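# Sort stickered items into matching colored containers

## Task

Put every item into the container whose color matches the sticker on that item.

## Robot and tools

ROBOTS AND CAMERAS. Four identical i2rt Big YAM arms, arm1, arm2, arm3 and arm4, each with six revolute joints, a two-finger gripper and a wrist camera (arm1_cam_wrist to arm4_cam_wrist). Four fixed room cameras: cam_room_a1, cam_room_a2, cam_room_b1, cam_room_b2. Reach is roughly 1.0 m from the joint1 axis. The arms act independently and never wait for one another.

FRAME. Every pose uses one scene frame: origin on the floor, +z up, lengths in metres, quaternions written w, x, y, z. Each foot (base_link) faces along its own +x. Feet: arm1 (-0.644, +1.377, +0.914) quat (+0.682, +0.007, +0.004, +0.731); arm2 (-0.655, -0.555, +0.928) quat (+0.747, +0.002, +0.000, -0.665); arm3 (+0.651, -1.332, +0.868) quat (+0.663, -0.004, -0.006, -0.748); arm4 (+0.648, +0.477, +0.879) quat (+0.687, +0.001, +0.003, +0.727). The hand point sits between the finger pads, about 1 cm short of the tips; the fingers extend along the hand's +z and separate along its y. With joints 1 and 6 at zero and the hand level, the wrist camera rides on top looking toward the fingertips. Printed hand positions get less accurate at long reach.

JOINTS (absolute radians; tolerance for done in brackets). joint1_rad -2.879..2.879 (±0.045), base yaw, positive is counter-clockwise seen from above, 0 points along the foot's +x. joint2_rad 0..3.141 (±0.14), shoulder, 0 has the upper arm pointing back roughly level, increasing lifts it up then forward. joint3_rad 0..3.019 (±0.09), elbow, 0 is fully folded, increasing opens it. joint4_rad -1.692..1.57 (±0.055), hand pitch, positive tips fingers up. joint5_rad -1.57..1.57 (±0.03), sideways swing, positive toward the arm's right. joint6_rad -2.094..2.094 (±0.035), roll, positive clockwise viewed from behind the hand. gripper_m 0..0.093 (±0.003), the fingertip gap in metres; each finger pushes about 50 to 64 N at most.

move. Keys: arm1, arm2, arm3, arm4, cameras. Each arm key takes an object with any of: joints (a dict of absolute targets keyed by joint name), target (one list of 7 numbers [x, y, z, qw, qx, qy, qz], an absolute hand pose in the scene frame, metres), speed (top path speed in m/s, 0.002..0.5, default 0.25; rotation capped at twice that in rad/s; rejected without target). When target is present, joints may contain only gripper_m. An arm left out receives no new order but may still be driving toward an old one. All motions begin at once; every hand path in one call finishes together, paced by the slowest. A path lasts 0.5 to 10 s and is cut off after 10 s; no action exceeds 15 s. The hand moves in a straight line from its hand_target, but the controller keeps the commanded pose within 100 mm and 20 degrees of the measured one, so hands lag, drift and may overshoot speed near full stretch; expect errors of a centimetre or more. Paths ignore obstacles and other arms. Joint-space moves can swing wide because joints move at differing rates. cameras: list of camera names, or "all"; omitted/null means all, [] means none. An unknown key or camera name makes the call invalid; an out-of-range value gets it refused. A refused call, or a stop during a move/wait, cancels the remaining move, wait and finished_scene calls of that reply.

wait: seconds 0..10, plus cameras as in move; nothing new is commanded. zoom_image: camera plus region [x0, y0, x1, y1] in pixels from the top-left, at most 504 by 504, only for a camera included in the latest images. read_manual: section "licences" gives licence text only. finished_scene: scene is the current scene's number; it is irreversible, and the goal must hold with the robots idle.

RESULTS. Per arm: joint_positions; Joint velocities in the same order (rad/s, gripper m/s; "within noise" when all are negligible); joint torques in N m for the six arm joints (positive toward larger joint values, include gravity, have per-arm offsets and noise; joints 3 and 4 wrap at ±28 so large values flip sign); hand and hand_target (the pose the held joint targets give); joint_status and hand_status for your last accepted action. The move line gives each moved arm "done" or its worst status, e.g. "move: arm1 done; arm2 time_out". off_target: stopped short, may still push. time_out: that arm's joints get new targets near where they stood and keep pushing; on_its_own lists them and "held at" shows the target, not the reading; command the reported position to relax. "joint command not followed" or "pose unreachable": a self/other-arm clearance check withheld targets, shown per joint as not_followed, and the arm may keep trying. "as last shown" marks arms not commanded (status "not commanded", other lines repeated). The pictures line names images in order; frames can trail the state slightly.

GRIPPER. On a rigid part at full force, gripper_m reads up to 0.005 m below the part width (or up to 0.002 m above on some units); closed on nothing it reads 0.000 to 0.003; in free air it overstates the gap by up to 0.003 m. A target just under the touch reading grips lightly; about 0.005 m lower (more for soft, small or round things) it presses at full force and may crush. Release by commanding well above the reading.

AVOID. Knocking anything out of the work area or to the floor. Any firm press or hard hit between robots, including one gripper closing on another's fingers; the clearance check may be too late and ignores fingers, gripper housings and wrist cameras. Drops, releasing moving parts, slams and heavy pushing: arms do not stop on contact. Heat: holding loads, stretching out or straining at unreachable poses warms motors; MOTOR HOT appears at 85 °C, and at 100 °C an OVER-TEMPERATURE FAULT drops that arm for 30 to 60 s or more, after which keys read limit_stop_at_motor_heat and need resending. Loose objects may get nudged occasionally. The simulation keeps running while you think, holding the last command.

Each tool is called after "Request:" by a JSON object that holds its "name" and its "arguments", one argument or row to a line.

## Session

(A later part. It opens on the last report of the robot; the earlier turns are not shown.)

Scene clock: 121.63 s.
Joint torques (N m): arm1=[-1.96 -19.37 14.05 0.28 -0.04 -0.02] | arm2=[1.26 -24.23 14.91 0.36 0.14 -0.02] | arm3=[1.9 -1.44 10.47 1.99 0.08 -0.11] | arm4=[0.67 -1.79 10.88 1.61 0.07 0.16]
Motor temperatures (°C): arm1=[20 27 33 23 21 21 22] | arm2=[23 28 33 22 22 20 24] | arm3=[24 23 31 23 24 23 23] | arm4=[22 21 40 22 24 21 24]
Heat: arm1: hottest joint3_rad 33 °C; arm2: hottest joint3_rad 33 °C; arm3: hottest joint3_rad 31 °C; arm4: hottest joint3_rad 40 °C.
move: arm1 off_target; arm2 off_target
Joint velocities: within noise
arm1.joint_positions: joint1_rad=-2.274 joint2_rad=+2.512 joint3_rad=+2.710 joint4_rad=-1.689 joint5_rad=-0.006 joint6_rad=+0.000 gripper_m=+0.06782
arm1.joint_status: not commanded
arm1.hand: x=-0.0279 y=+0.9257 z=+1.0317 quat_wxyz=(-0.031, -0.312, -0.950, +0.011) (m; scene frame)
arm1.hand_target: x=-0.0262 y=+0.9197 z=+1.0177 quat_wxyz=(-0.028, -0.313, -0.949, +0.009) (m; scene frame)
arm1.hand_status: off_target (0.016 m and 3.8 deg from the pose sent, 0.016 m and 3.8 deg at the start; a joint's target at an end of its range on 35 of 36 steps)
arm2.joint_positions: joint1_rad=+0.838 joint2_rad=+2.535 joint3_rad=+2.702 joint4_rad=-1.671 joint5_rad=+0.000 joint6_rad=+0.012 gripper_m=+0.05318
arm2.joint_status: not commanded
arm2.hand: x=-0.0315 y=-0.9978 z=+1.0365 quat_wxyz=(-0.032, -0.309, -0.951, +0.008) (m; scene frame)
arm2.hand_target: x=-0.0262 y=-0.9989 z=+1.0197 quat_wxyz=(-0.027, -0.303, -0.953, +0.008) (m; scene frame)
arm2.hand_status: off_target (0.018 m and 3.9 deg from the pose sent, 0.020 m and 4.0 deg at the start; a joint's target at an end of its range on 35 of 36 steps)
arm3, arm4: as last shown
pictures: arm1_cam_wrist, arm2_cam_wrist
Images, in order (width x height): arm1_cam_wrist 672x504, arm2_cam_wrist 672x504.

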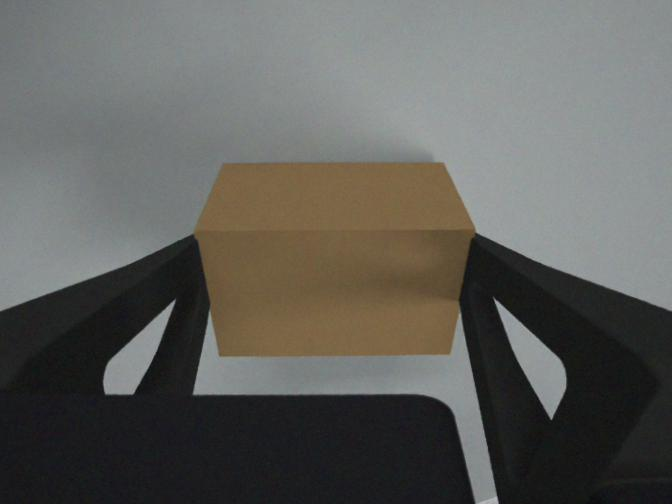

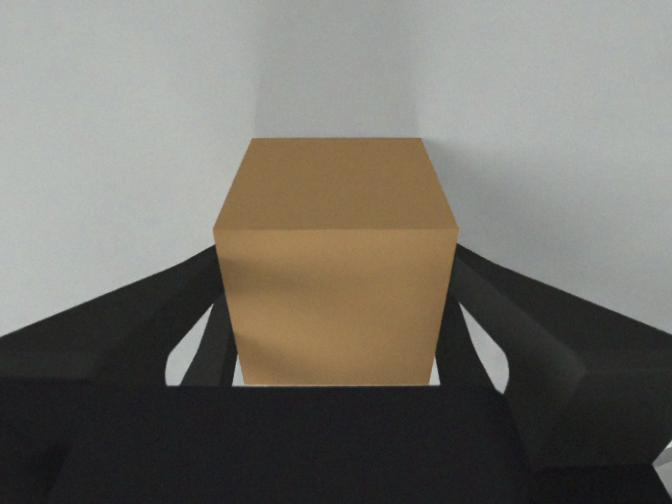

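Request:
{"name": "move", "arguments": {
  "arm1": {"target":[-0.025,0.919,1.003,0,-0.313,-0.950,0],"speed":0.05},
  "arm2": {"target":[-0.025,-1.0,1.007,0,-0.3032,-0.9529,0],"speed":0.05},
  "cameras": ["arm1_cam_wrist","arm2_cam_wrist"]
}}

Scene clock: 126.70 s.
Joint torques (N m): arm1=[-1.9 -18.02 13.83 0.36 -0.02 -0.02] | arm2=[1.08 -23.06 14.53 0.49 0.11 -0.02] | arm3=[1.85 -1.44 10.43 1.99 0.07 -0.11] | arm4=[0.73 -1.26 10.93 1.57 0.05 0.16]
Motor temperatures (°C): arm1=[20 27 34 23 21 21 22] | arm2=[23 28 34 22 22 20 24] | arm3=[24 23 31 23 24 23 23] | arm4=[22 21 40 22 24 21 24]
Heat: arm1: hottest joint3_rad 34 °C; arm2: hottest joint3_rad 34 °C; arm3: hottest joint3_rad 31 °C; arm4: hottest joint3_rad 40 °C.
move: arm1 off_target; arm2 off_target
Joint velocities: within noise
arm1.joint_positions: joint1_rad=-2.274 joint2_rad=+2.517 joint3_rad=+2.715 joint4_rad=-1.689 joint5_rad=-0.006 joint6_rad=+0.000 gripper_m=+0.06782
arm1.joint_status: not commanded
arm1.hand: x=-0.0272 y=+0.9252 z=+1.0303 quat_wxyz=(-0.031, -0.312, -0.950, +0.011) (m; scene frame)
arm1.hand_target: x=-0.0267 y=+0.9201 z=+1.0028 quat_wxyz=(-0.019, -0.313, -0.950, +0.006) (m; scene frame)
arm1.hand_status: off_target (0.028 m and 3.8 deg from the pose sent, 0.030 m and 3.7 deg at the start; a joint's target at an end of its range on 31 of 33 steps)
arm2.joint_positions: joint1_rad=+0.838 joint2_rad=+2.538 joint3_rad=+2.706 joint4_rad=-1.674 joint5_rad=+0.000 joint6_rad=+0.012 gripper_m=+0.05318
arm2.joint_status: not commanded
arm2.hand: x=-0.0315 y=-0.9979 z=+1.0358 quat_wxyz=(-0.031, -0.309, -0.951, +0.008) (m; scene frame)
arm2.hand_target: x=-0.0268 y=-0.9985 z=+1.0069 quat_wxyz=(-0.019, -0.303, -0.953, +0.006) (m; scene frame)
arm2.hand_status: off_target (0.030 m and 3.8 deg from the pose sent, 0.030 m and 3.9 deg at the start; a joint's target at an end of its range on 30 of 33 steps)
arm3, arm4: as last shown
pictures: arm1_cam_wrist, arm2_cam_wrist
Images, in order (width x height): arm1_cam_wrist 672x504, arm2_cam_wrist 672x504.

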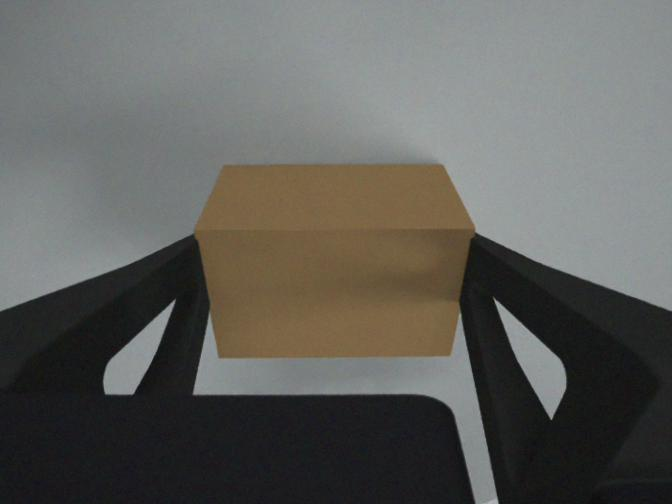

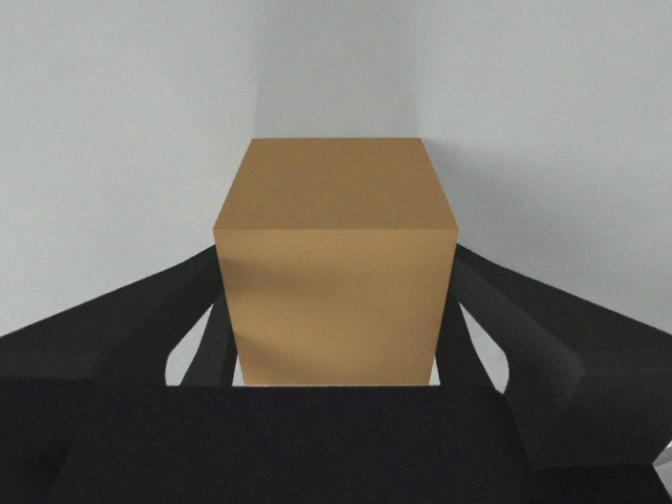

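Request:
{"name": "move", "arguments": {
  "arm1": {"target":[-0.025,0.919,1.036,0,-0.313,-0.950,0],"speed":0.1},
  "arm2": {"target":[-0.025,-1.0,1.04,0,-0.3032,-0.9529,0],"speed":0.1},
  "arm3": {"joints":{"joint1_rad":-1.934,"joint2_rad":0.7,"joint3_rad":1.2,"joint4_rad":-1.45}},
  "arm4": {"joints":{"joint1_rad":0.968,"joint2_rad":0.7,"joint3_rad":1.2,"joint4_rad":-1.45}},
  "cameras": []
}}

Request:
{"name": "move", "arguments": {
  "arm1": {"joints":{"gripper_m":0.09}},
  "arm2": {"joints":{"gripper_m":0.078}},
  "cameras": ["arm1_cam_wrist","arm2_cam_wrist"]
}}

Scene clock: 145.87 s.
Joint torques (N m): arm1=[-2.73 -21.77 13.59 0.28 -0.04 -0.01] | arm2=[1.08 -26.99 14.32 0.5 0.11 -0.01] | arm3=[0.56 -1.44 10.28 0.83 -0.08 -0.11] | arm4=[1.08 -1.38 10.71 0.47 0.17 0.16]
Motor temperatures (°C): arm1=[20 27 35 23 21 21 22] | arm2=[23 27 35 22 22 20 24] | arm3=[24 23 32 23 24 23 23] | arm4=[22 21 40 22 24 21 24]
Heat: arm1: hottest joint3_rad 35 °C; arm2: hottest joint3_rad 35 °C; arm3: hottest joint3_rad 32 °C; arm4: hottest joint3_rad 40 °C.
move: arm1 off_target; arm2 off_target; arm3 done; arm4 done
Joint velocities: within noise
arm1.joint_positions: joint1_rad=-2.274 joint2_rad=+2.517 joint3_rad=+2.715 joint4_rad=-1.689 joint5_rad=-0.006 joint6_rad=+0.000 gripper_m=+0.06782
arm1.joint_status: not commanded
arm1.hand: x=-0.0272 y=+0.9252 z=+1.0303 quat_wxyz=(-0.031, -0.312, -0.950, +0.011) (m; scene frame)
arm1.hand_target: x=-0.0259 y=+0.9195 z=+1.0356 quat_wxyz=(-0.040, -0.313, -0.949, +0.013) (m; scene frame)
arm1.hand_status: off_target (0.009 m and 3.8 deg from the pose sent, 0.009 m and 3.8 deg at the start; a joint's target at an end of its range on 75 of 76 steps)
arm2.joint_positions: joint1_rad=+0.838 joint2_rad=+2.538 joint3_rad=+2.707 joint4_rad=-1.674 joint5_rad=+0.001 joint6_rad=+0.012 gripper_m=+0.05318
arm2.joint_status: not commanded
arm2.hand: x=-0.0315 y=-0.9980 z=+1.0360 quat_wxyz=(-0.031, -0.309, -0.951, +0.008) (m; scene frame)
arm2.hand_target: x=-0.0258 y=-0.9993 z=+1.0398 quat_wxyz=(-0.039, -0.303, -0.952, +0.012) (m; scene frame)
arm2.hand_status: off_target (0.008 m and 3.8 deg from the pose sent, 0.008 m and 3.8 deg at the start; a joint's target at an end of its range on 75 of 76 steps)
arm3.joint_positions: joint1_rad=-1.924 joint2_rad=+0.703 joint3_rad=+1.184 joint4_rad=-1.442 joint5_rad=+0.002 joint6_rad=+0.005 gripper_m=+0.09306
arm3.joint_status: all done
arm3.hand: x=+0.4228 y=-1.2085 z=+1.2679 quat_wxyz=(+0.065, -0.927, +0.228, +0.289) (m; scene frame)
arm3.hand_target: x=+0.4257 y=-1.2073 z=+1.2752 quat_wxyz=(+0.067, -0.925, +0.230, +0.294) (m; scene frame)
arm3.hand_status: not commanded
arm4.joint_positions: joint1_rad=+0.965 joint2_rad=+0.705 joint3_rad=+1.168 joint4_rad=-1.439 joint5_rad=-0.002 joint6_rad=-0.011 gripper_m=+0.09311
arm4.joint_status: all done
arm4.hand: x=+0.4306 y=+0.6128 z=+1.2745 quat_wxyz=(-0.078, +0.921, -0.254, -0.284) (m; scene frame)
arm4.hand_target: x=+0.4329 y=+0.6111 z=+1.2892 quat_wxyz=(-0.080, +0.916, -0.257, -0.296) (m; scene frame)
arm4.hand_status: not commanded
pictures: none
No camera images: "cameras" was empty.

Scene clock: 146.37 s.
Joint torques (N m): arm1=[-2.49 -22.07 13.49 0.28 -0.03 0.04] | arm2=[1.14 -26.99 14.31 0.49 0.1 0] | arm3=[0.62 -1.49 10.32 0.84 -0.08 -0.09] | arm4=[1.32 -1.26 10.73 0.47 0.17 0.16]
Motor temperatures (°C): arm1=[20 27 35 23 21 21 22] | arm2=[23 27 35 22 22 20 24] | arm3=[24 23 32 23 24 23 23] | arm4=[22 21 40 22 24 21 24]
Heat: arm1: hottest joint3_rad 35 °C; arm2: hottest joint3_rad 35 °C; arm3: hottest joint3_rad 32 °C; arm4: hottest joint3_rad 40 °C.
move: arm1 done; arm2 done
Joint velocities: within noise
arm1.joint_positions: joint1_rad=-2.274 joint2_rad=+2.518 joint3_rad=+2.715 joint4_rad=-1.689 joint5_rad=-0.006 joint6_rad=+0.000 gripper_m=+0.08996
arm1.joint_status: all done
arm1.hand: x=-0.0272 y=+0.9252 z=+1.0291 quat_wxyz=(-0.030, -0.312, -0.950, +0.011) (m; scene frame)
arm1.hand_target: x=-0.0259 y=+0.9195 z=+1.0358 quat_wxyz=(-0.040, -0.313, -0.949, +0.013) (m; scene frame)
arm1.hand_status: not commanded
arm2.joint_positions: joint1_rad=+0.838 joint2_rad=+2.538 joint3_rad=+2.707 joint4_rad=-1.674 joint5_rad=+0.001 joint6_rad=+0.012 gripper_m=+0.07793
arm2.joint_status: all done
arm2.hand: x=-0.0315 y=-0.9980 z=+1.0360 quat_wxyz=(-0.031, -0.309, -0.951, +0.008) (m; scene frame)
arm2.hand_target: x=-0.0258 y=-0.9993 z=+1.0398 quat_wxyz=(-0.039, -0.303, -0.952, +0.012) (m; scene frame)
arm2.hand_status: not commanded
arm3.joint_positions: joint1_rad=-1.924 joint2_rad=+0.703 joint3_rad=+1.184 joint4_rad=-1.443 joint5_rad=+0.002 joint6_rad=+0.005 gripper_m=+0.09306
arm3.joint_status: not commanded
arm3.hand: x=+0.4229 y=-1.2085 z=+1.2679 quat_wxyz=(+0.065, -0.927, +0.228, +0.289) (m; scene frame)
arm3.hand_target: x=+0.4257 y=-1.2073 z=+1.2751 quat_wxyz=(+0.067, -0.925, +0.230, +0.294) (m; scene frame)
arm3.hand_status: not commanded
arm4: as last shown
pictures: arm1_cam_wrist, arm2_cam_wrist
Images, in order (width x height): arm1_cam_wrist 672x504, arm2_cam_wrist 672x504.

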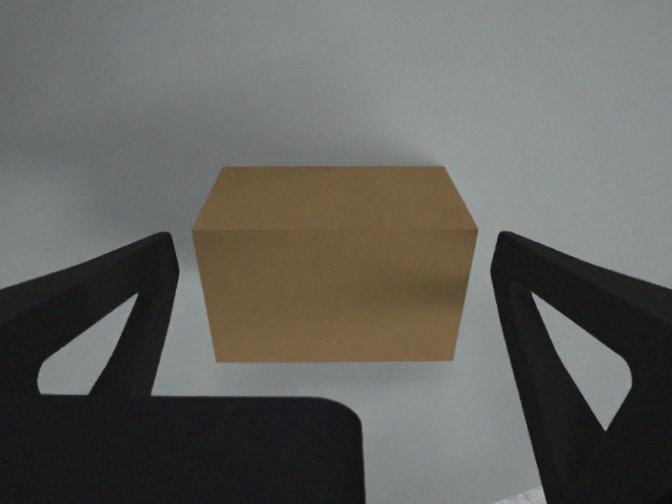

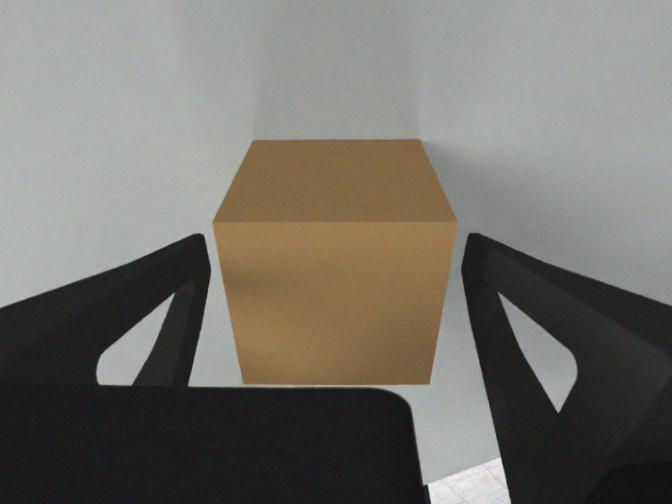

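Request:
{"name": "move", "arguments": {
  "arm1": {"target":[-0.03,0.922,1.13,0,-0.313,-0.950,0],"speed":0.25},
  "arm2": {"target":[-0.03,-0.998,1.14,0,-0.3032,-0.9529,0],"speed":0.25},
  "cameras": []
}}

Request:
{"name": "move", "arguments": {
  "arm1": {"target":[-0.363,1.169,1.12,0,-0.313,-0.950,0],"speed":0.4},
  "arm2": {"target":[-0.37,-0.757,1.13,0,-0.3032,-0.9529,0],"speed":0.4},
  "arm3": {"target":[0.305,-1.13,1.18,-0.0841,0.9156,-0.2669,-0.2887],"speed":0.3},
  "arm4": {"target":[0.312,0.693,1.18,-0.0942,0.9057,-0.2987,-0.2856],"speed":0.3},
  "cameras": ["arm3_cam_wrist","arm4_cam_wrist"]
}}

Scene clock: 155.93 s.
Joint torques (N m): arm1=[-2.78 -21.36 13.04 0.38 -0.06 -0.06] | arm2=[1.03 -25.58 13.71 0.79 0.08 -0.03] | arm3=[0.67 -1.38 10.28 0.83 -0.08 -0.1] | arm4=[0.97 -1.38 10.73 0.55 0.16 0.17]
Motor temperatures (°C): arm1=[20 28 35 23 21 21 22] | arm2=[23 28 35 22 22 20 24] | arm3=[24 23 32 23 24 23 23] | arm4=[22 21 41 22 24 21 24]
Heat: arm1: hottest joint3_rad 35 °C; arm2: hottest joint3_rad 35 °C; arm3: hottest joint3_rad 32 °C; arm4: hottest joint3_rad 41 °C.
move: arm1 off_target; arm2 off_target
Joint velocities: within noise
arm1.joint_positions: joint1_rad=-2.274 joint2_rad=+2.398 joint3_rad=+2.715 joint4_rad=-1.689 joint5_rad=-0.006 joint6_rad=+0.000 gripper_m=+0.08996
arm1.joint_status: not commanded
arm1.hand: x=-0.0297 y=+0.9279 z=+1.1183 quat_wxyz=(-0.088, -0.310, -0.946, +0.029) (m; scene frame)
arm1.hand_target: x=-0.0310 y=+0.9225 z=+1.1296 quat_wxyz=(-0.098, -0.311, -0.945, +0.032) (m; scene frame)
arm1.hand_status: off_target (0.013 m and 10.6 deg from the pose sent, 0.101 m and 3.7 deg at the start; a joint's target at an end of its range on 33 of 33 steps)
arm2.joint_positions: joint1_rad=+0.838 joint2_rad=+2.398 joint3_rad=+2.707 joint4_rad=-1.674 joint5_rad=+0.001 joint6_rad=+0.012 gripper_m=+0.07793
arm2.joint_status: not commanded
arm2.hand: x=-0.0351 y=-0.9959 z=+1.1401 quat_wxyz=(-0.098, -0.308, -0.946, +0.029) (m; scene frame)
arm2.hand_target: x=-0.0308 y=-0.9973 z=+1.1396 quat_wxyz=(-0.102, -0.302, -0.947, +0.032) (m; scene frame)
arm2.hand_status: off_target (0.005 m and 11.8 deg from the pose sent, 0.104 m and 3.8 deg at the start; a joint's target at an end of its range on 32 of 33 steps)
arm3, arm4: as last shown
arm3.hand_target: x=+0.4257 y=-1.2073 z=+1.2752 quat_wxyz=(+0.067, -0.925, +0.230, +0.294) (m; scene frame)
arm4.hand_target: x=+0.4329 y=+0.6112 z=+1.2893 quat_wxyz=(-0.080, +0.916, -0.257, -0.296) (m; scene frame)
pictures: none
No camera images: "cameras" was empty.

Scene clock: 157.67 s.
Joint torques (N m): arm1=[-2.67 -5.48 11.26 0.13 -0.02 -0.07] | arm2=[1.2 -9.64 9.91 0.43 0.11 0.01] | arm3=[0.38 -7.18 9.59 1.81 0.15 0.02] | arm4=[1.2 -6.71 9.63 1.5 0.26 0.16]
Motor temperatures (°C): arm1=[20 28 35 23 21 21 22] | arm2=[23 28 35 22 22 20 24] | arm3=[24 23 31 23 24 23 23] | arm4=[22 21 40 22 24 21 24]
Heat: arm1: hottest joint3_rad 35 °C; arm2: hottest joint3_rad 35 °C; arm3: hottest joint3_rad 31 °C; arm4: hottest joint3_rad 40 °C.
move: arm1 done; arm2 done; arm3 done; arm4 done
Joint velocities: within noise
arm1.joint_positions: joint1_rad=-2.274 joint2_rad=+1.242 joint3_rad=+1.094 joint4_rad=-1.408 joint5_rad=-0.006 joint6_rad=-0.001 gripper_m=+0.08996
arm1.joint_status: not commanded
arm1.hand: x=-0.3622 y=+1.1726 z=+1.1180 quat_wxyz=(+0.000, -0.312, -0.950, +0.001) (m; scene frame)
arm1.hand_target: x=-0.3631 y=+1.1690 z=+1.1200 quat_wxyz=(+0.000, -0.313, -0.950, +0.000) (m; scene frame)
arm1.hand_status: done (0.004 m and 0.2 deg from the pose sent, 0.411 m and 10.6 deg at the start)
arm2.joint_positions: joint1_rad=+0.838 joint2_rad=+1.257 joint3_rad=+1.104 joint4_rad=-1.394 joint5_rad=+0.001 joint6_rad=+0.012 gripper_m=+0.07793
arm2.joint_status: not commanded
arm2.hand: x=-0.3678 y=-0.7603 z=+1.1356 quat_wxyz=(-0.011, -0.309, -0.951, +0.002) (m; scene frame)
arm2.hand_target: x=-0.3700 y=-0.7570 z=+1.1301 quat_wxyz=(+0.000, -0.303, -0.953, +0.000) (m; scene frame)
arm2.hand_status: done (0.007 m and 1.5 deg from the pose sent, 0.412 m and 11.8 deg at the start)
arm3.joint_positions: joint1_rad=-1.931 joint2_rad=+1.003 joint3_rad=+1.083 joint4_rad=-1.047 joint5_rad=+0.048 joint6_rad=+0.044 gripper_m=+0.09306
arm3.joint_status: not commanded
arm3.hand: x=+0.3039 y=-1.1367 z=+1.1790 quat_wxyz=(+0.081, -0.921, +0.256, +0.283) (m; scene frame)
arm3.hand_target: x=+0.3051 y=-1.1301 z=+1.1801 quat_wxyz=(+0.084, -0.916, +0.267, +0.289) (m; scene frame)
arm3.hand_status: done (0.007 m and 1.6 deg from the pose sent, 0.167 m and 5.1 deg at the start)
arm4.joint_positions: joint1_rad=+0.967 joint2_rad=+1.008 joint3_rad=+1.044 joint4_rad=-1.020 joint5_rad=+0.056 joint6_rad=+0.063 gripper_m=+0.09311
arm4.joint_status: not commanded
arm4.hand: x=+0.3172 y=+0.6924 z=+1.1762 quat_wxyz=(-0.093, +0.910, -0.296, -0.276) (m; scene frame)
arm4.hand_target: x=+0.3121 y=+0.6929 z=+1.1799 quat_wxyz=(-0.094, +0.906, -0.299, -0.286) (m; scene frame)
arm4.hand_status: done (0.007 m and 1.3 deg from the pose sent, 0.172 m and 5.7 deg at the start)
pictures: arm3_cam_wrist, arm4_cam_wrist
Images, in order (width x height): arm3_cam_wrist 672x504, arm4_cam_wrist 672x504.

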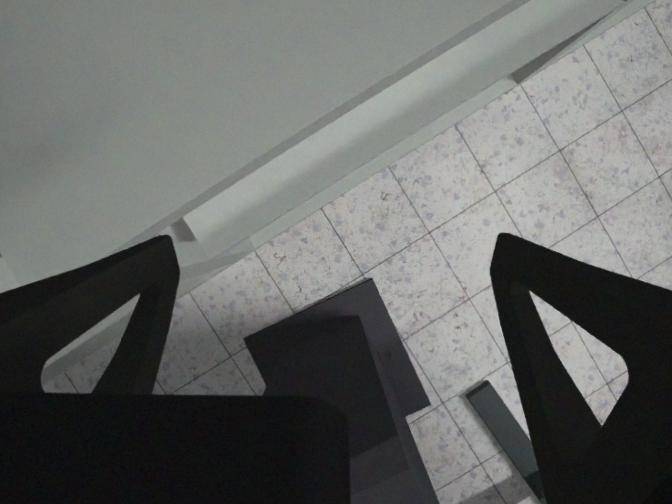

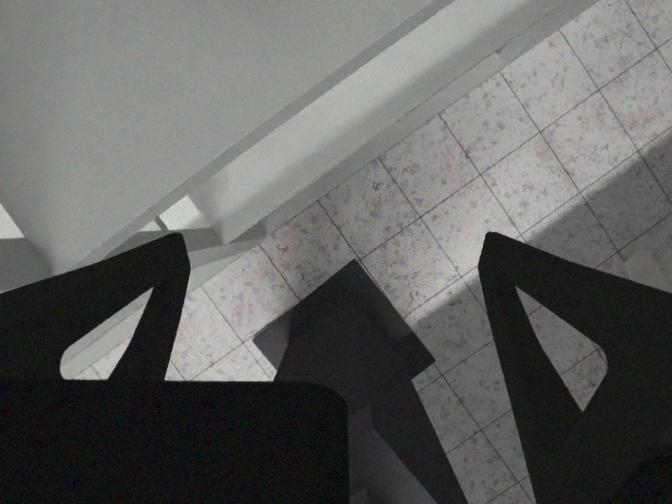

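Request:
{"name": "move", "arguments": {
  "arm3": {"target":[-0.046,-1.015,1.115,-0.0841,0.9156,-0.2669,-0.2887],"speed":0.3},
  "arm4": {"target":[-0.034,0.945,1.10,-0.0942,0.9057,-0.2987,-0.2856],"speed":0.3},
  "cameras": ["arm3_cam_wrist","arm4_cam_wrist"]
}}

Scene clock: 166.73 s.
Joint torques (N m): arm1=[-2.61 -5.36 11.06 0.32 0 -0.05] | arm2=[1.26 -9.58 9.92 0.43 0.11 0] | arm3=[2.55 -23.3 14.49 0.73 0.18 0.02] | arm4=[0.62 -25.41 13.23 0.47 -0.01 -0.1]
Motor temperatures (°C): arm1=[20 27 35 23 21 21 22] | arm2=[23 27 34 22 22 20 24] | arm3=[24 23 31 23 24 23 23] | arm4=[22 22 40 22 24 21 24]
Heat: arm1: hottest joint3_rad 35 °C; arm2: hottest joint3_rad 34 °C; arm3: hottest joint3_rad 31 °C; arm4: hottest joint3_rad 40 °C.
move: arm3 off_target; arm4 off_target
Joint velocities: within noise
arm1, arm2: as last shown
arm3.joint_positions: joint1_rad=-1.861 joint2_rad=+1.988 joint3_rad=+1.951 joint4_rad=-0.965 joint5_rad=+0.104 joint6_rad=+0.125 gripper_m=+0.09306
arm3.joint_status: not commanded
arm3.hand: x=-0.0305 y=-1.0117 z=+1.0909 quat_wxyz=(+0.083, -0.921, +0.270, +0.268) (m; scene frame)
arm3.hand_target: x=-0.0447 y=-1.0157 z=+1.1149 quat_wxyz=(+0.084, -0.916, +0.267, +0.289) (m; scene frame)
arm3.hand_status: off_target (0.029 m and 2.5 deg from the pose sent, 0.376 m and 1.5 deg at the start)
arm4.joint_positions: joint1_rad=+0.928 joint2_rad=+2.198 joint3_rad=+2.241 joint4_rad=-1.026 joint5_rad=+0.033 joint6_rad=+0.047 gripper_m=+0.09311
arm4.joint_status: not commanded
arm4.hand: x=-0.0285 y=+0.9350 z=+1.0899 quat_wxyz=(-0.090, +0.907, -0.303, -0.277) (m; scene frame)
arm4.hand_target: x=-0.0333 y=+0.9445 z=+1.0999 quat_wxyz=(-0.094, +0.905, -0.299, -0.286) (m; scene frame)
arm4.hand_status: off_target (0.015 m and 1.2 deg from the pose sent, 0.439 m and 1.3 deg at the start)
pictures: arm3_cam_wrist, arm4_cam_wrist
Images, in order (width x height): arm3_cam_wrist 672x504, arm4_cam_wrist 672x504.

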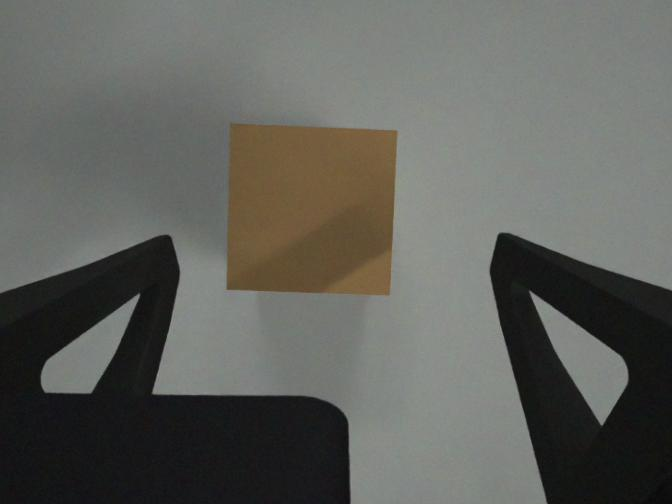

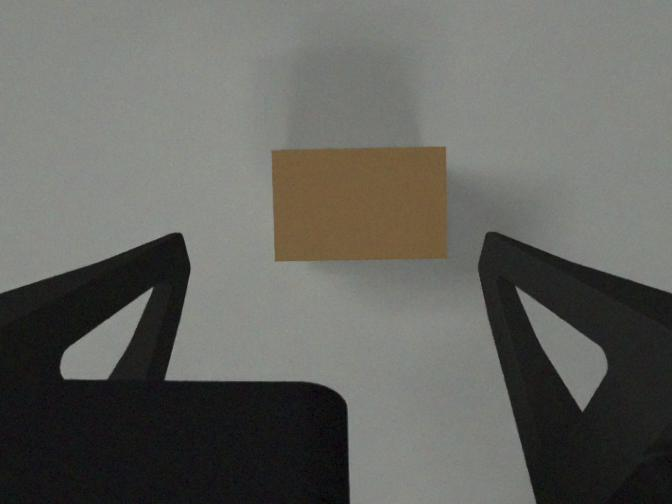

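Request:
{"name": "move", "arguments": {
  "arm3": {"target":[-0.056,-1.018,1.048,-0.0892,0.9108,-0.2828,-0.2872],"speed":0.12},
  "arm4": {"target":[-0.044,0.963,1.018,-0.0917,0.9083,-0.2908,-0.2864],"speed":0.15},
  "cameras": ["arm3_cam_wrist","arm4_cam_wrist"]
}}

Scene clock: 178.27 s.
Joint torques (N m): arm1=[-2.02 -5.36 11.14 0.28 -0.04 -0.04] | arm2=[1.2 -9.7 9.95 0.46 0.13 0] | arm3=[2.43 -23.82 9.47 1.76 0.2 0.03] | arm4=[0.97 -26.87 10.48 1.46 -0.03 -0.09]
Motor temperatures (°C): arm1=[20 27 34 23 21 21 22] | arm2=[23 27 33 22 22 20 23] | arm3=[24 23 32 23 24 23 23] | arm4=[22 23 40 22 24 21 24]
Heat: arm1: hottest joint3_rad 34 °C; arm2: hottest joint3_rad 33 °C; arm3: hottest joint3_rad 32 °C; arm4: hottest joint3_rad 40 °C.
move: arm3 off_target; arm4 done
Joint velocities: within noise
arm1, arm2: as last shown
arm3.joint_positions: joint1_rad=-1.848 joint2_rad=+2.031 joint3_rad=+1.908 joint4_rad=-0.845 joint5_rad=+0.132 joint6_rad=+0.165 gripper_m=+0.09306
arm3.joint_status: not commanded
arm3.hand: x=-0.0489 y=-1.0101 z=+1.0536 quat_wxyz=(+0.091, -0.911, +0.285, +0.284) (m; scene frame)
arm3.hand_target: x=-0.0557 y=-1.0180 z=+1.0479 quat_wxyz=(+0.089, -0.911, +0.283, +0.287) (m; scene frame)
arm3.hand_status: off_target (0.012 m and 0.5 deg from the pose sent, 0.050 m and 3.0 deg at the start)
arm4.joint_positions: joint1_rad=+0.911 joint2_rad=+2.277 joint3_rad=+2.199 joint4_rad=-0.896 joint5_rad=+0.014 joint6_rad=+0.020 gripper_m=+0.09311
arm4.joint_status: not commanded
arm4.hand: x=-0.0400 y=+0.9559 z=+1.0222 quat_wxyz=(-0.089, +0.909, -0.296, -0.281) (m; scene frame)
arm4.hand_target: x=-0.0437 y=+0.9629 z=+1.0179 quat_wxyz=(-0.092, +0.908, -0.291, -0.286) (m; scene frame)
arm4.hand_status: done (0.009 m and 0.9 deg from the pose sent, 0.079 m and 1.8 deg at the start)
pictures: arm3_cam_wrist, arm4_cam_wrist
Images, in order (width x height): arm3_cam_wrist 672x504, arm4_cam_wrist 672x504.

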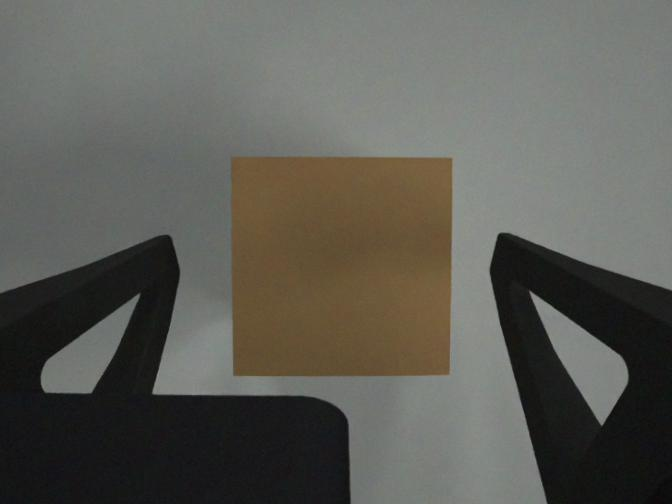

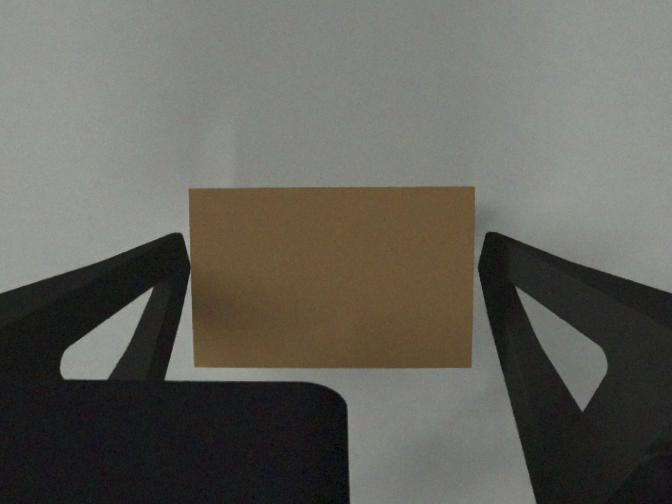

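Request:
{"name": "move", "arguments": {
  "arm3": {"joints":{"gripper_m":0.043}},
  "arm4": {"joints":{"gripper_m":0.059}},
  "cameras": ["arm3_cam_wrist","arm4_cam_wrist"]
}}

Request:
{"name": "move", "arguments": {
  "arm3": {"target":[0.305,-1.13,1.18,-0.0892,0.9108,-0.2828,-0.2872],"speed":0.35},
  "arm4": {"target":[0.312,0.693,1.18,-0.0917,0.9083,-0.2908,-0.2864],"speed":0.35},
  "cameras": ["arm3_cam_wrist","arm4_cam_wrist"]
}}

Scene clock: 183.63 s.
Joint torques (N m): arm1=[-2.9 -6.12 11 0.42 -0.03 -0.05] | arm2=[1.26 -9.7 9.89 0.44 0.12 -0.01] | arm3=[2.37 -23.77 9.5 1.73 0.15 0.01] | arm4=[0.62 -27.11 10.44 1.33 -0.03 -0.09]
Motor temperatures (°C): arm1=[20 26 34 23 21 21 22] | arm2=[23 27 32 22 22 20 23] | arm3=[24 24 32 23 24 23 23] | arm4=[22 24 40 22 24 21 24]
Heat: arm1: hottest joint3_rad 34 °C; arm2: hottest joint3_rad 32 °C; arm3: hottest joint3_rad 32 °C; arm4: hottest joint3_rad 40 °C.
move: arm3 off_target; arm4 off_target
Joint velocities: within noise
arm1, arm2: as last shown
arm3.joint_positions: joint1_rad=-1.848 joint2_rad=+2.031 joint3_rad=+1.908 joint4_rad=-0.844 joint5_rad=+0.133 joint6_rad=+0.166 gripper_m=+0.05316
arm3.joint_status: gripper_m off_target (ended at +0.05318, target +0.04300)
arm3.hand: x=-0.0489 y=-1.0099 z=+1.0536 quat_wxyz=(+0.091, -0.910, +0.286, +0.285) (m; scene frame)
arm3.hand_target: x=-0.0558 y=-1.0179 z=+1.0480 quat_wxyz=(+0.089, -0.911, +0.283, +0.287) (m; scene frame)
arm3.hand_status: not commanded
arm4.joint_positions: joint1_rad=+0.911 joint2_rad=+2.277 joint3_rad=+2.199 joint4_rad=-0.896 joint5_rad=+0.014 joint6_rad=+0.018 gripper_m=+0.06929
arm4.joint_status: gripper_m off_target (ended at +0.06932, target +0.05900)
arm4.hand: x=-0.0400 y=+0.9559 z=+1.0222 quat_wxyz=(-0.089, +0.909, -0.295, -0.281) (m; scene frame)
arm4.hand_target: x=-0.0437 y=+0.9629 z=+1.0179 quat_wxyz=(-0.092, +0.908, -0.291, -0.286) (m; scene frame)
arm4.hand_status: not commanded
pictures: arm3_cam_wrist, arm4_cam_wrist
Images, in order (width x height): arm3_cam_wrist 672x504, arm4_cam_wrist 672x504.

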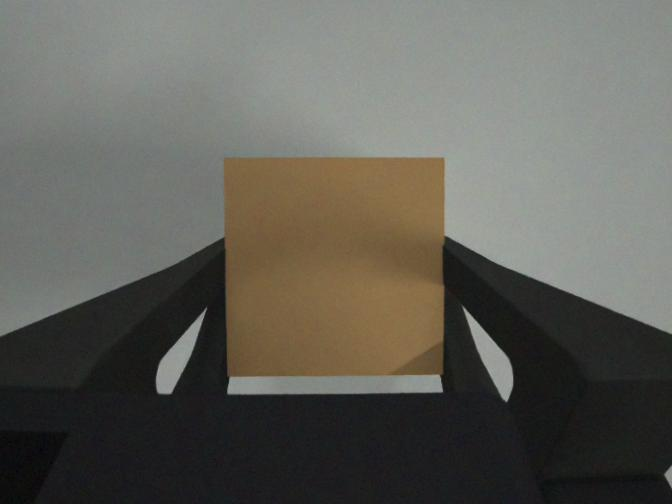

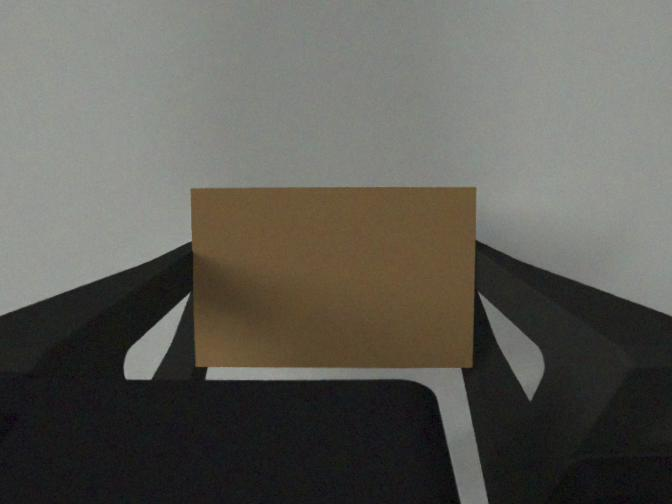

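Scene clock: 185.80 s.
Joint torques (N m): arm1=[-2.32 -5.66 11.1 0.08 -0.08 -0.03] | arm2=[1.14 -9.76 9.91 0.46 0.12 0] | arm3=[0.5 -6.01 9.51 0.95 -0.03 -0.12] | arm4=[1.38 -6.07 9.37 0.61 0.22 0.19]
Motor temperatures (°C): arm1=[20 26 34 23 21 21 22] | arm2=[23 27 32 22 22 20 23] | arm3=[24 24 32 23 24 23 23] | arm4=[22 24 40 22 24 21 25]
Heat: arm1: hottest joint3_rad 34 °C; arm2: hottest joint3_rad 32 °C; arm3: hottest joint3_rad 32 °C; arm4: hottest joint3_rad 40 °C.
move: arm3 done; arm4 done
Joint velocities: within noise
arm1, arm2: as last shown
arm3.joint_positions: joint1_rad=-1.922 joint2_rad=+0.995 joint3_rad=+1.084 joint4_rad=-1.028 joint5_rad=+0.079 joint6_rad=+0.098 gripper_m=+0.05315
arm3.joint_status: not commanded
arm3.hand: x=+0.3025 y=-1.1339 z=+1.1854 quat_wxyz=(+0.089, -0.909, +0.281, +0.295) (m; scene frame)
arm3.hand_target: x=+0.3050 y=-1.1301 z=+1.1800 quat_wxyz=(+0.089, -0.911, +0.283, +0.287) (m; scene frame)
arm3.hand_status: done (0.007 m and 1.0 deg from the pose sent, 0.394 m and 0.5 deg at the start)
arm4.joint_positions: joint1_rad=+0.962 joint2_rad=+0.996 joint3_rad=+1.046 joint4_rad=-0.991 joint5_rad=+0.044 joint6_rad=+0.044 gripper_m=+0.06929
arm4.joint_status: not commanded
arm4.hand: x=+0.3137 y=+0.6946 z=+1.1854 quat_wxyz=(-0.096, +0.906, -0.286, -0.296) (m; scene frame)
arm4.hand_target: x=+0.3120 y=+0.6930 z=+1.1801 quat_wxyz=(-0.092, +0.908, -0.291, -0.287) (m; scene frame)
arm4.hand_status: done (0.006 m and 1.3 deg from the pose sent, 0.467 m and 0.8 deg at the start)
pictures: arm3_cam_wrist, arm4_cam_wrist
Images, in order (width x height): arm3_cam_wrist 672x504, arm4_cam_wrist 672x504.

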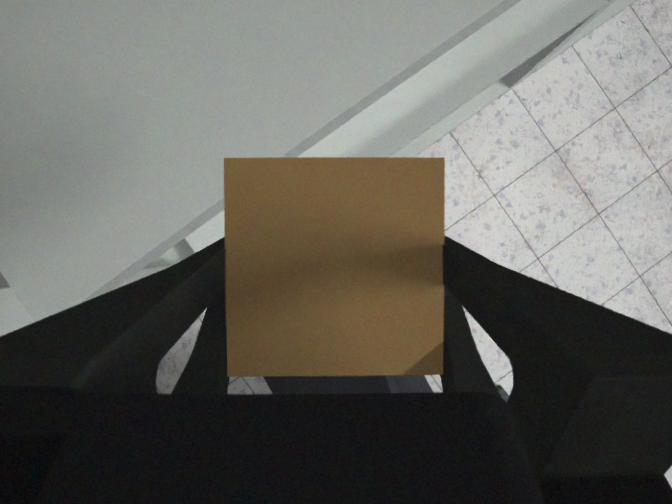

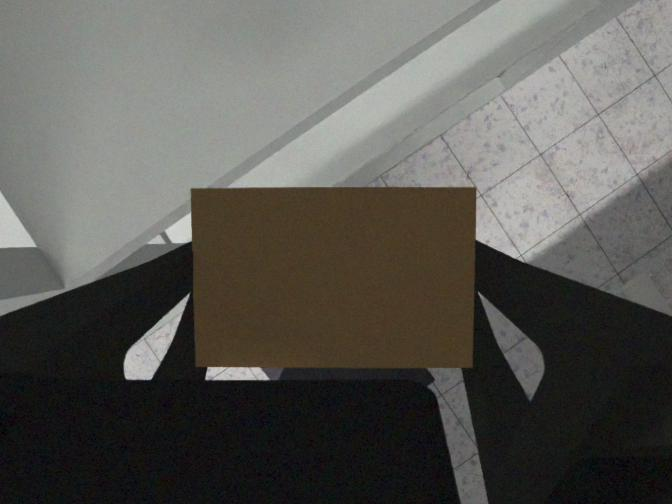

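Request:
{"name": "move", "arguments": {
  "arm3": {"joints":{"joint1_rad":1.028,"joint2_rad":0.7,"joint3_rad":1.2,"joint4_rad":-1.45,"joint5_rad":0,"joint6_rad":0}},
  "arm4": {"joints":{"joint1_rad":-1.15,"joint2_rad":0.7,"joint3_rad":1.2,"joint4_rad":-1.45,"joint5_rad":0,"joint6_rad":0}},
  "cameras": ["arm3_cam_wrist","arm4_cam_wrist"]
}}

Scene clock: 192.43 s.
Joint torques (N m): arm1=[-3.31 -5.6 11.21 0.08 -0.03 -0.07] | arm2=[1.2 -9.7 9.95 0.43 0.13 0] | arm3=[1.96 -2.02 11.81 0.91 0.1 -0.11] | arm4=[0.56 -1.73 10.09 0.4 0.02 -0.08]
Motor temperatures (°C): arm1=[20 26 34 23 21 21 22] | arm2=[23 27 32 22 22 20 23] | arm3=[24 24 32 23 24 23 24] | arm4=[22 24 39 22 24 21 25]
Heat: arm1: hottest joint3_rad 34 °C; arm2: hottest joint3_rad 32 °C; arm3: hottest joint3_rad 32 °C; arm4: hottest joint3_rad 39 °C.
move: arm3 done; arm4 done
Joint velocities: within noise
arm1, arm2: as last shown
arm3.joint_positions: joint1_rad=+1.018 joint2_rad=+0.710 joint3_rad=+1.166 joint4_rad=-1.445 joint5_rad=-0.002 joint6_rad=+0.006 gripper_m=+0.05315
arm3.joint_status: all done
arm3.hand: x=+0.8514 y=-1.4868 z=+1.2616 quat_wxyz=(-0.274, -0.317, -0.902, +0.099) (m; scene frame)
arm3.hand_target: x=+0.8504 y=-1.4828 z=+1.2794 quat_wxyz=(-0.291, -0.308, -0.899, +0.105) (m; scene frame)
arm3.hand_status: not commanded
arm4.joint_positions: joint1_rad=-1.147 joint2_rad=+0.707 joint3_rad=+1.176 joint4_rad=-1.439 joint5_rad=+0.002 joint6_rad=+0.012 gripper_m=+0.06933
arm4.joint_status: all done
arm4.hand: x=+0.8786 y=+0.5970 z=+1.2758 quat_wxyz=(-0.285, +0.222, -0.930, -0.070) (m; scene frame)
arm4.hand_target: x=+0.8758 y=+0.5951 z=+1.2871 quat_wxyz=(-0.294, +0.226, -0.926, -0.071) (m; scene frame)
arm4.hand_status: not commanded
pictures: arm3_cam_wrist, arm4_cam_wrist
Images, in order (width x height): arm3_cam_wrist 672x504, arm4_cam_wrist 672x504.

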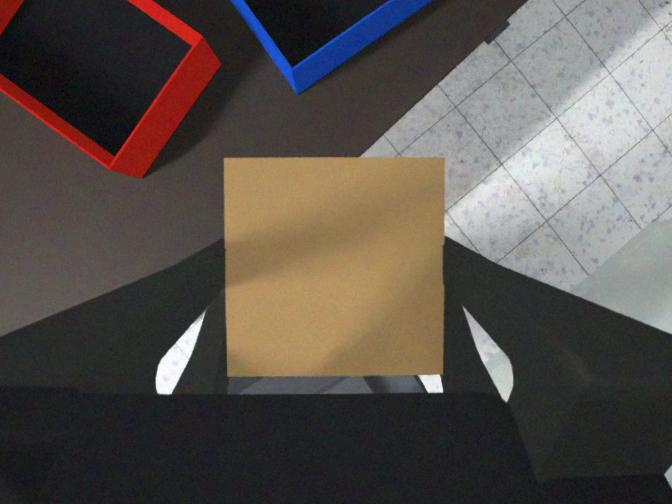

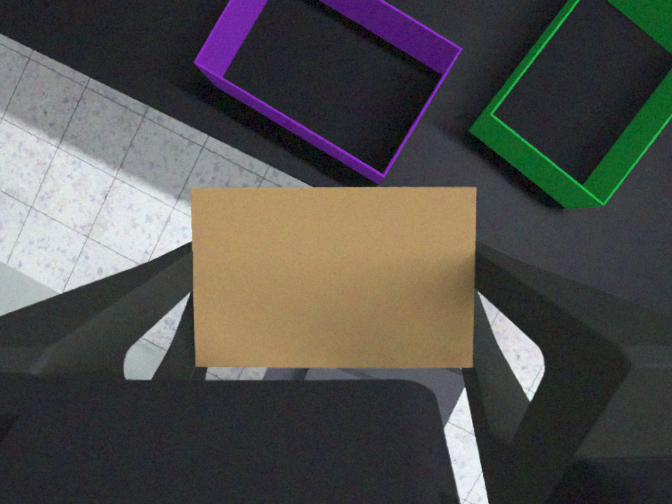

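Request:
{"name": "move", "arguments": {
  "arm3": {"target":[1.136,-1.715,0.98,-0.2843,-0.3105,-0.9017,0.0979],"speed":0.35},
  "arm4": {"target":[1.09,0.712,0.97,-0.2924,0.2226,-0.9274,-0.0702],"speed":0.35},
  "cameras": ["arm3_cam_wrist","arm4_cam_wrist"]
}}

Scene clock: 205.27 s.
Joint torques (N m): arm1=[-3.08 -5.83 11.25 0.25 -0.01 -0.03] | arm2=[1.08 -9.58 9.92 0.42 0.11 0] | arm3=[1.03 -17.96 12.72 1.73 -0.07 -0.11] | arm4=[1.32 -13.51 9.57 1.48 0.24 0.12]
Motor temperatures (°C): arm1=[20 26 34 23 21 21 22] | arm2=[23 26 32 22 22 20 23] | arm3=[24 24 32 23 24 23 24] | arm4=[22 23 38 22 24 21 25]
Heat: arm1: hottest joint3_rad 34 °C; arm2: hottest joint3_rad 32 °C; arm3: hottest joint3_rad 32 °C; arm4: hottest joint3_rad 38 °C.
move: arm3 off_target; arm4 off_target
Joint velocities: within noise
arm1, arm2: as last shown
arm3.joint_positions: joint1_rad=+1.018 joint2_rad=+1.724 joint3_rad=+1.157 joint4_rad=-0.479 joint5_rad=-0.012 joint6_rad=+0.003 gripper_m=+0.05315
arm3.joint_status: not commanded
arm3.hand: x=+1.1146 y=-1.6990 z=+0.9499 quat_wxyz=(-0.250, -0.318, -0.911, +0.086) (m; scene frame)
arm3.hand_target: x=+1.1343 y=-1.7136 z=+0.9808 quat_wxyz=(-0.284, -0.310, -0.902, +0.098) (m; scene frame)
arm3.hand_status: off_target (0.040 m and 4.4 deg from the pose sent, 0.461 m and 1.4 deg at the start)
arm4.joint_positions: joint1_rad=-1.143 joint2_rad=+1.461 joint3_rad=+0.809 joint4_rad=-0.361 joint5_rad=+0.008 joint6_rad=+0.012 gripper_m=+0.06933
arm4.joint_status: not commanded
arm4.hand: x=+1.0752 y=+0.7004 z=+0.9503 quat_wxyz=(-0.265, +0.224, -0.936, -0.063) (m; scene frame)
arm4.hand_target: x=+1.0892 y=+0.7116 z=+0.9705 quat_wxyz=(-0.292, +0.223, -0.927, -0.070) (m; scene frame)
arm4.hand_status: off_target (0.027 m and 3.4 deg from the pose sent, 0.389 m and 0.9 deg at the start)
pictures: arm3_cam_wrist, arm4_cam_wrist
Images, in order (width x height): arm3_cam_wrist 672x504, arm4_cam_wrist 672x504.

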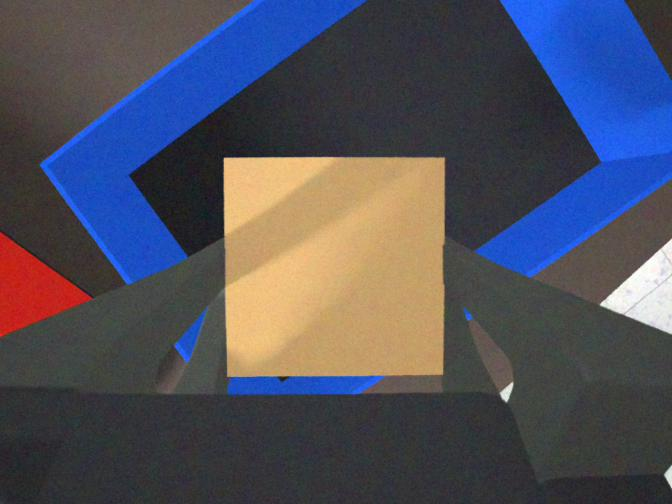

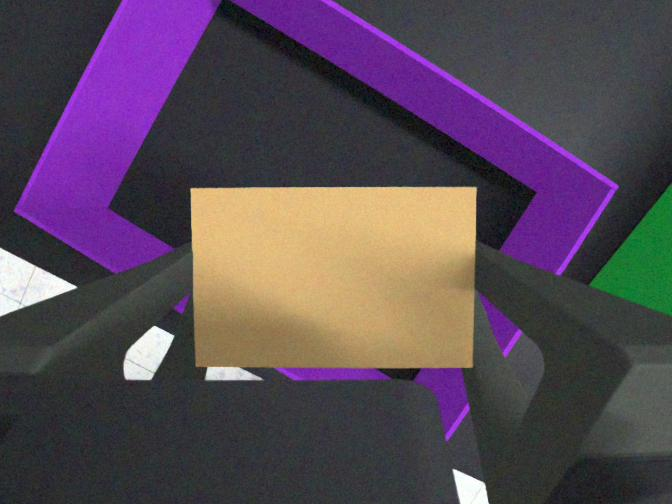

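Request:
{"name": "move", "arguments": {
  "arm3": {"target":[1.134,-1.742,0.83,-0.2843,-0.3105,-0.9017,0.0979],"speed":0.2},
  "arm4": {"target":[1.096,0.722,0.81,-0.2924,0.2226,-0.9274,-0.0702],"speed":0.2},
  "cameras": ["arm3_cam_wrist","arm4_cam_wrist"]
}}

Scene clock: 220.73 s.
Joint torques (N m): arm1=[-2.96 -5.66 11.15 0.16 0 -0.06] | arm2=[1.2 -9.64 9.89 0.44 0.13 0] | arm3=[0.32 -20.01 6.94 1.85 -0.09 -0.12] | arm4=[1.32 -15.33 5 1.57 0.25 0.17]
Motor temperatures (°C): arm1=[20 25 34 23 21 21 22] | arm2=[23 26 31 22 22 20 23] | arm3=[24 25 32 23 24 23 24] | arm4=[22 23 38 22 24 21 26]
Heat: arm1: hottest joint3_rad 34 °C; arm2: hottest joint3_rad 31 °C; arm3: hottest joint3_rad 32 °C; arm4: hottest joint3_rad 38 °C.
move: arm3 done; arm4 done
Joint velocities: within noise
arm1, arm2: as last shown
arm3.joint_positions: joint1_rad=+0.991 joint2_rad=+2.006 joint3_rad=+1.152 joint4_rad=-0.138 joint5_rad=-0.033 joint6_rad=-0.027 gripper_m=+0.05315
arm3.joint_status: not commanded
arm3.hand: x=+1.1350 y=-1.7332 z=+0.8253 quat_wxyz=(-0.275, -0.310, -0.905, +0.093) (m; scene frame)
arm3.hand_target: x=+1.1338 y=-1.7419 z=+0.8299 quat_wxyz=(-0.284, -0.311, -0.902, +0.098) (m; scene frame)
arm3.hand_status: done (0.010 m and 1.3 deg from the pose sent, 0.129 m and 4.4 deg at the start)
arm4.joint_positions: joint1_rad=-1.127 joint2_rad=+1.854 joint3_rad=+0.756 joint4_rad=+0.122 joint5_rad=+0.016 joint6_rad=+0.017 gripper_m=+0.06933
arm4.joint_status: not commanded
arm4.hand: x=+1.0918 y=+0.7163 z=+0.8077 quat_wxyz=(-0.283, +0.227, -0.930, -0.066) (m; scene frame)
arm4.hand_target: x=+1.0957 y=+0.7220 z=+0.8100 quat_wxyz=(-0.292, +0.223, -0.927, -0.070) (m; scene frame)
arm4.hand_status: done (0.007 m and 1.3 deg from the pose sent, 0.143 m and 3.4 deg at the start)
pictures: arm3_cam_wrist, arm4_cam_wrist
Images, in order (width x height): arm3_cam_wrist 672x504, arm4_cam_wrist 672x504.

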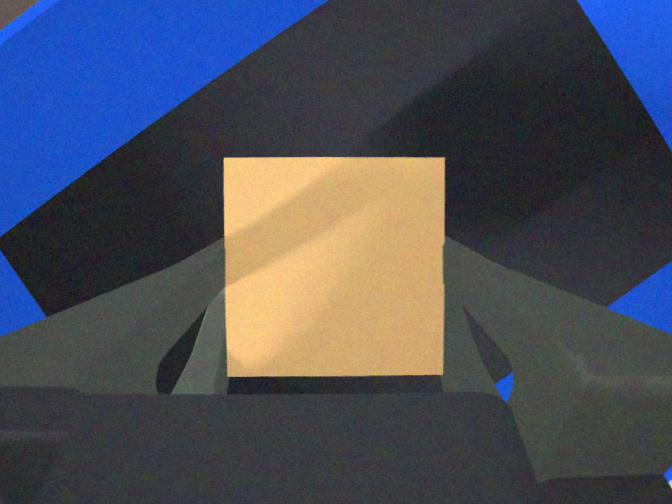

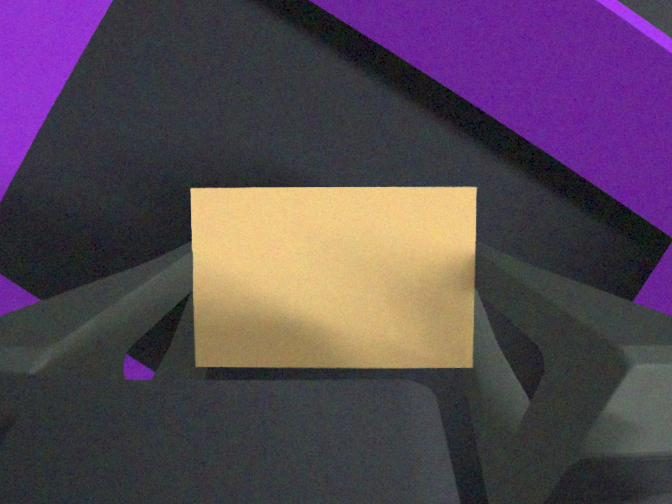

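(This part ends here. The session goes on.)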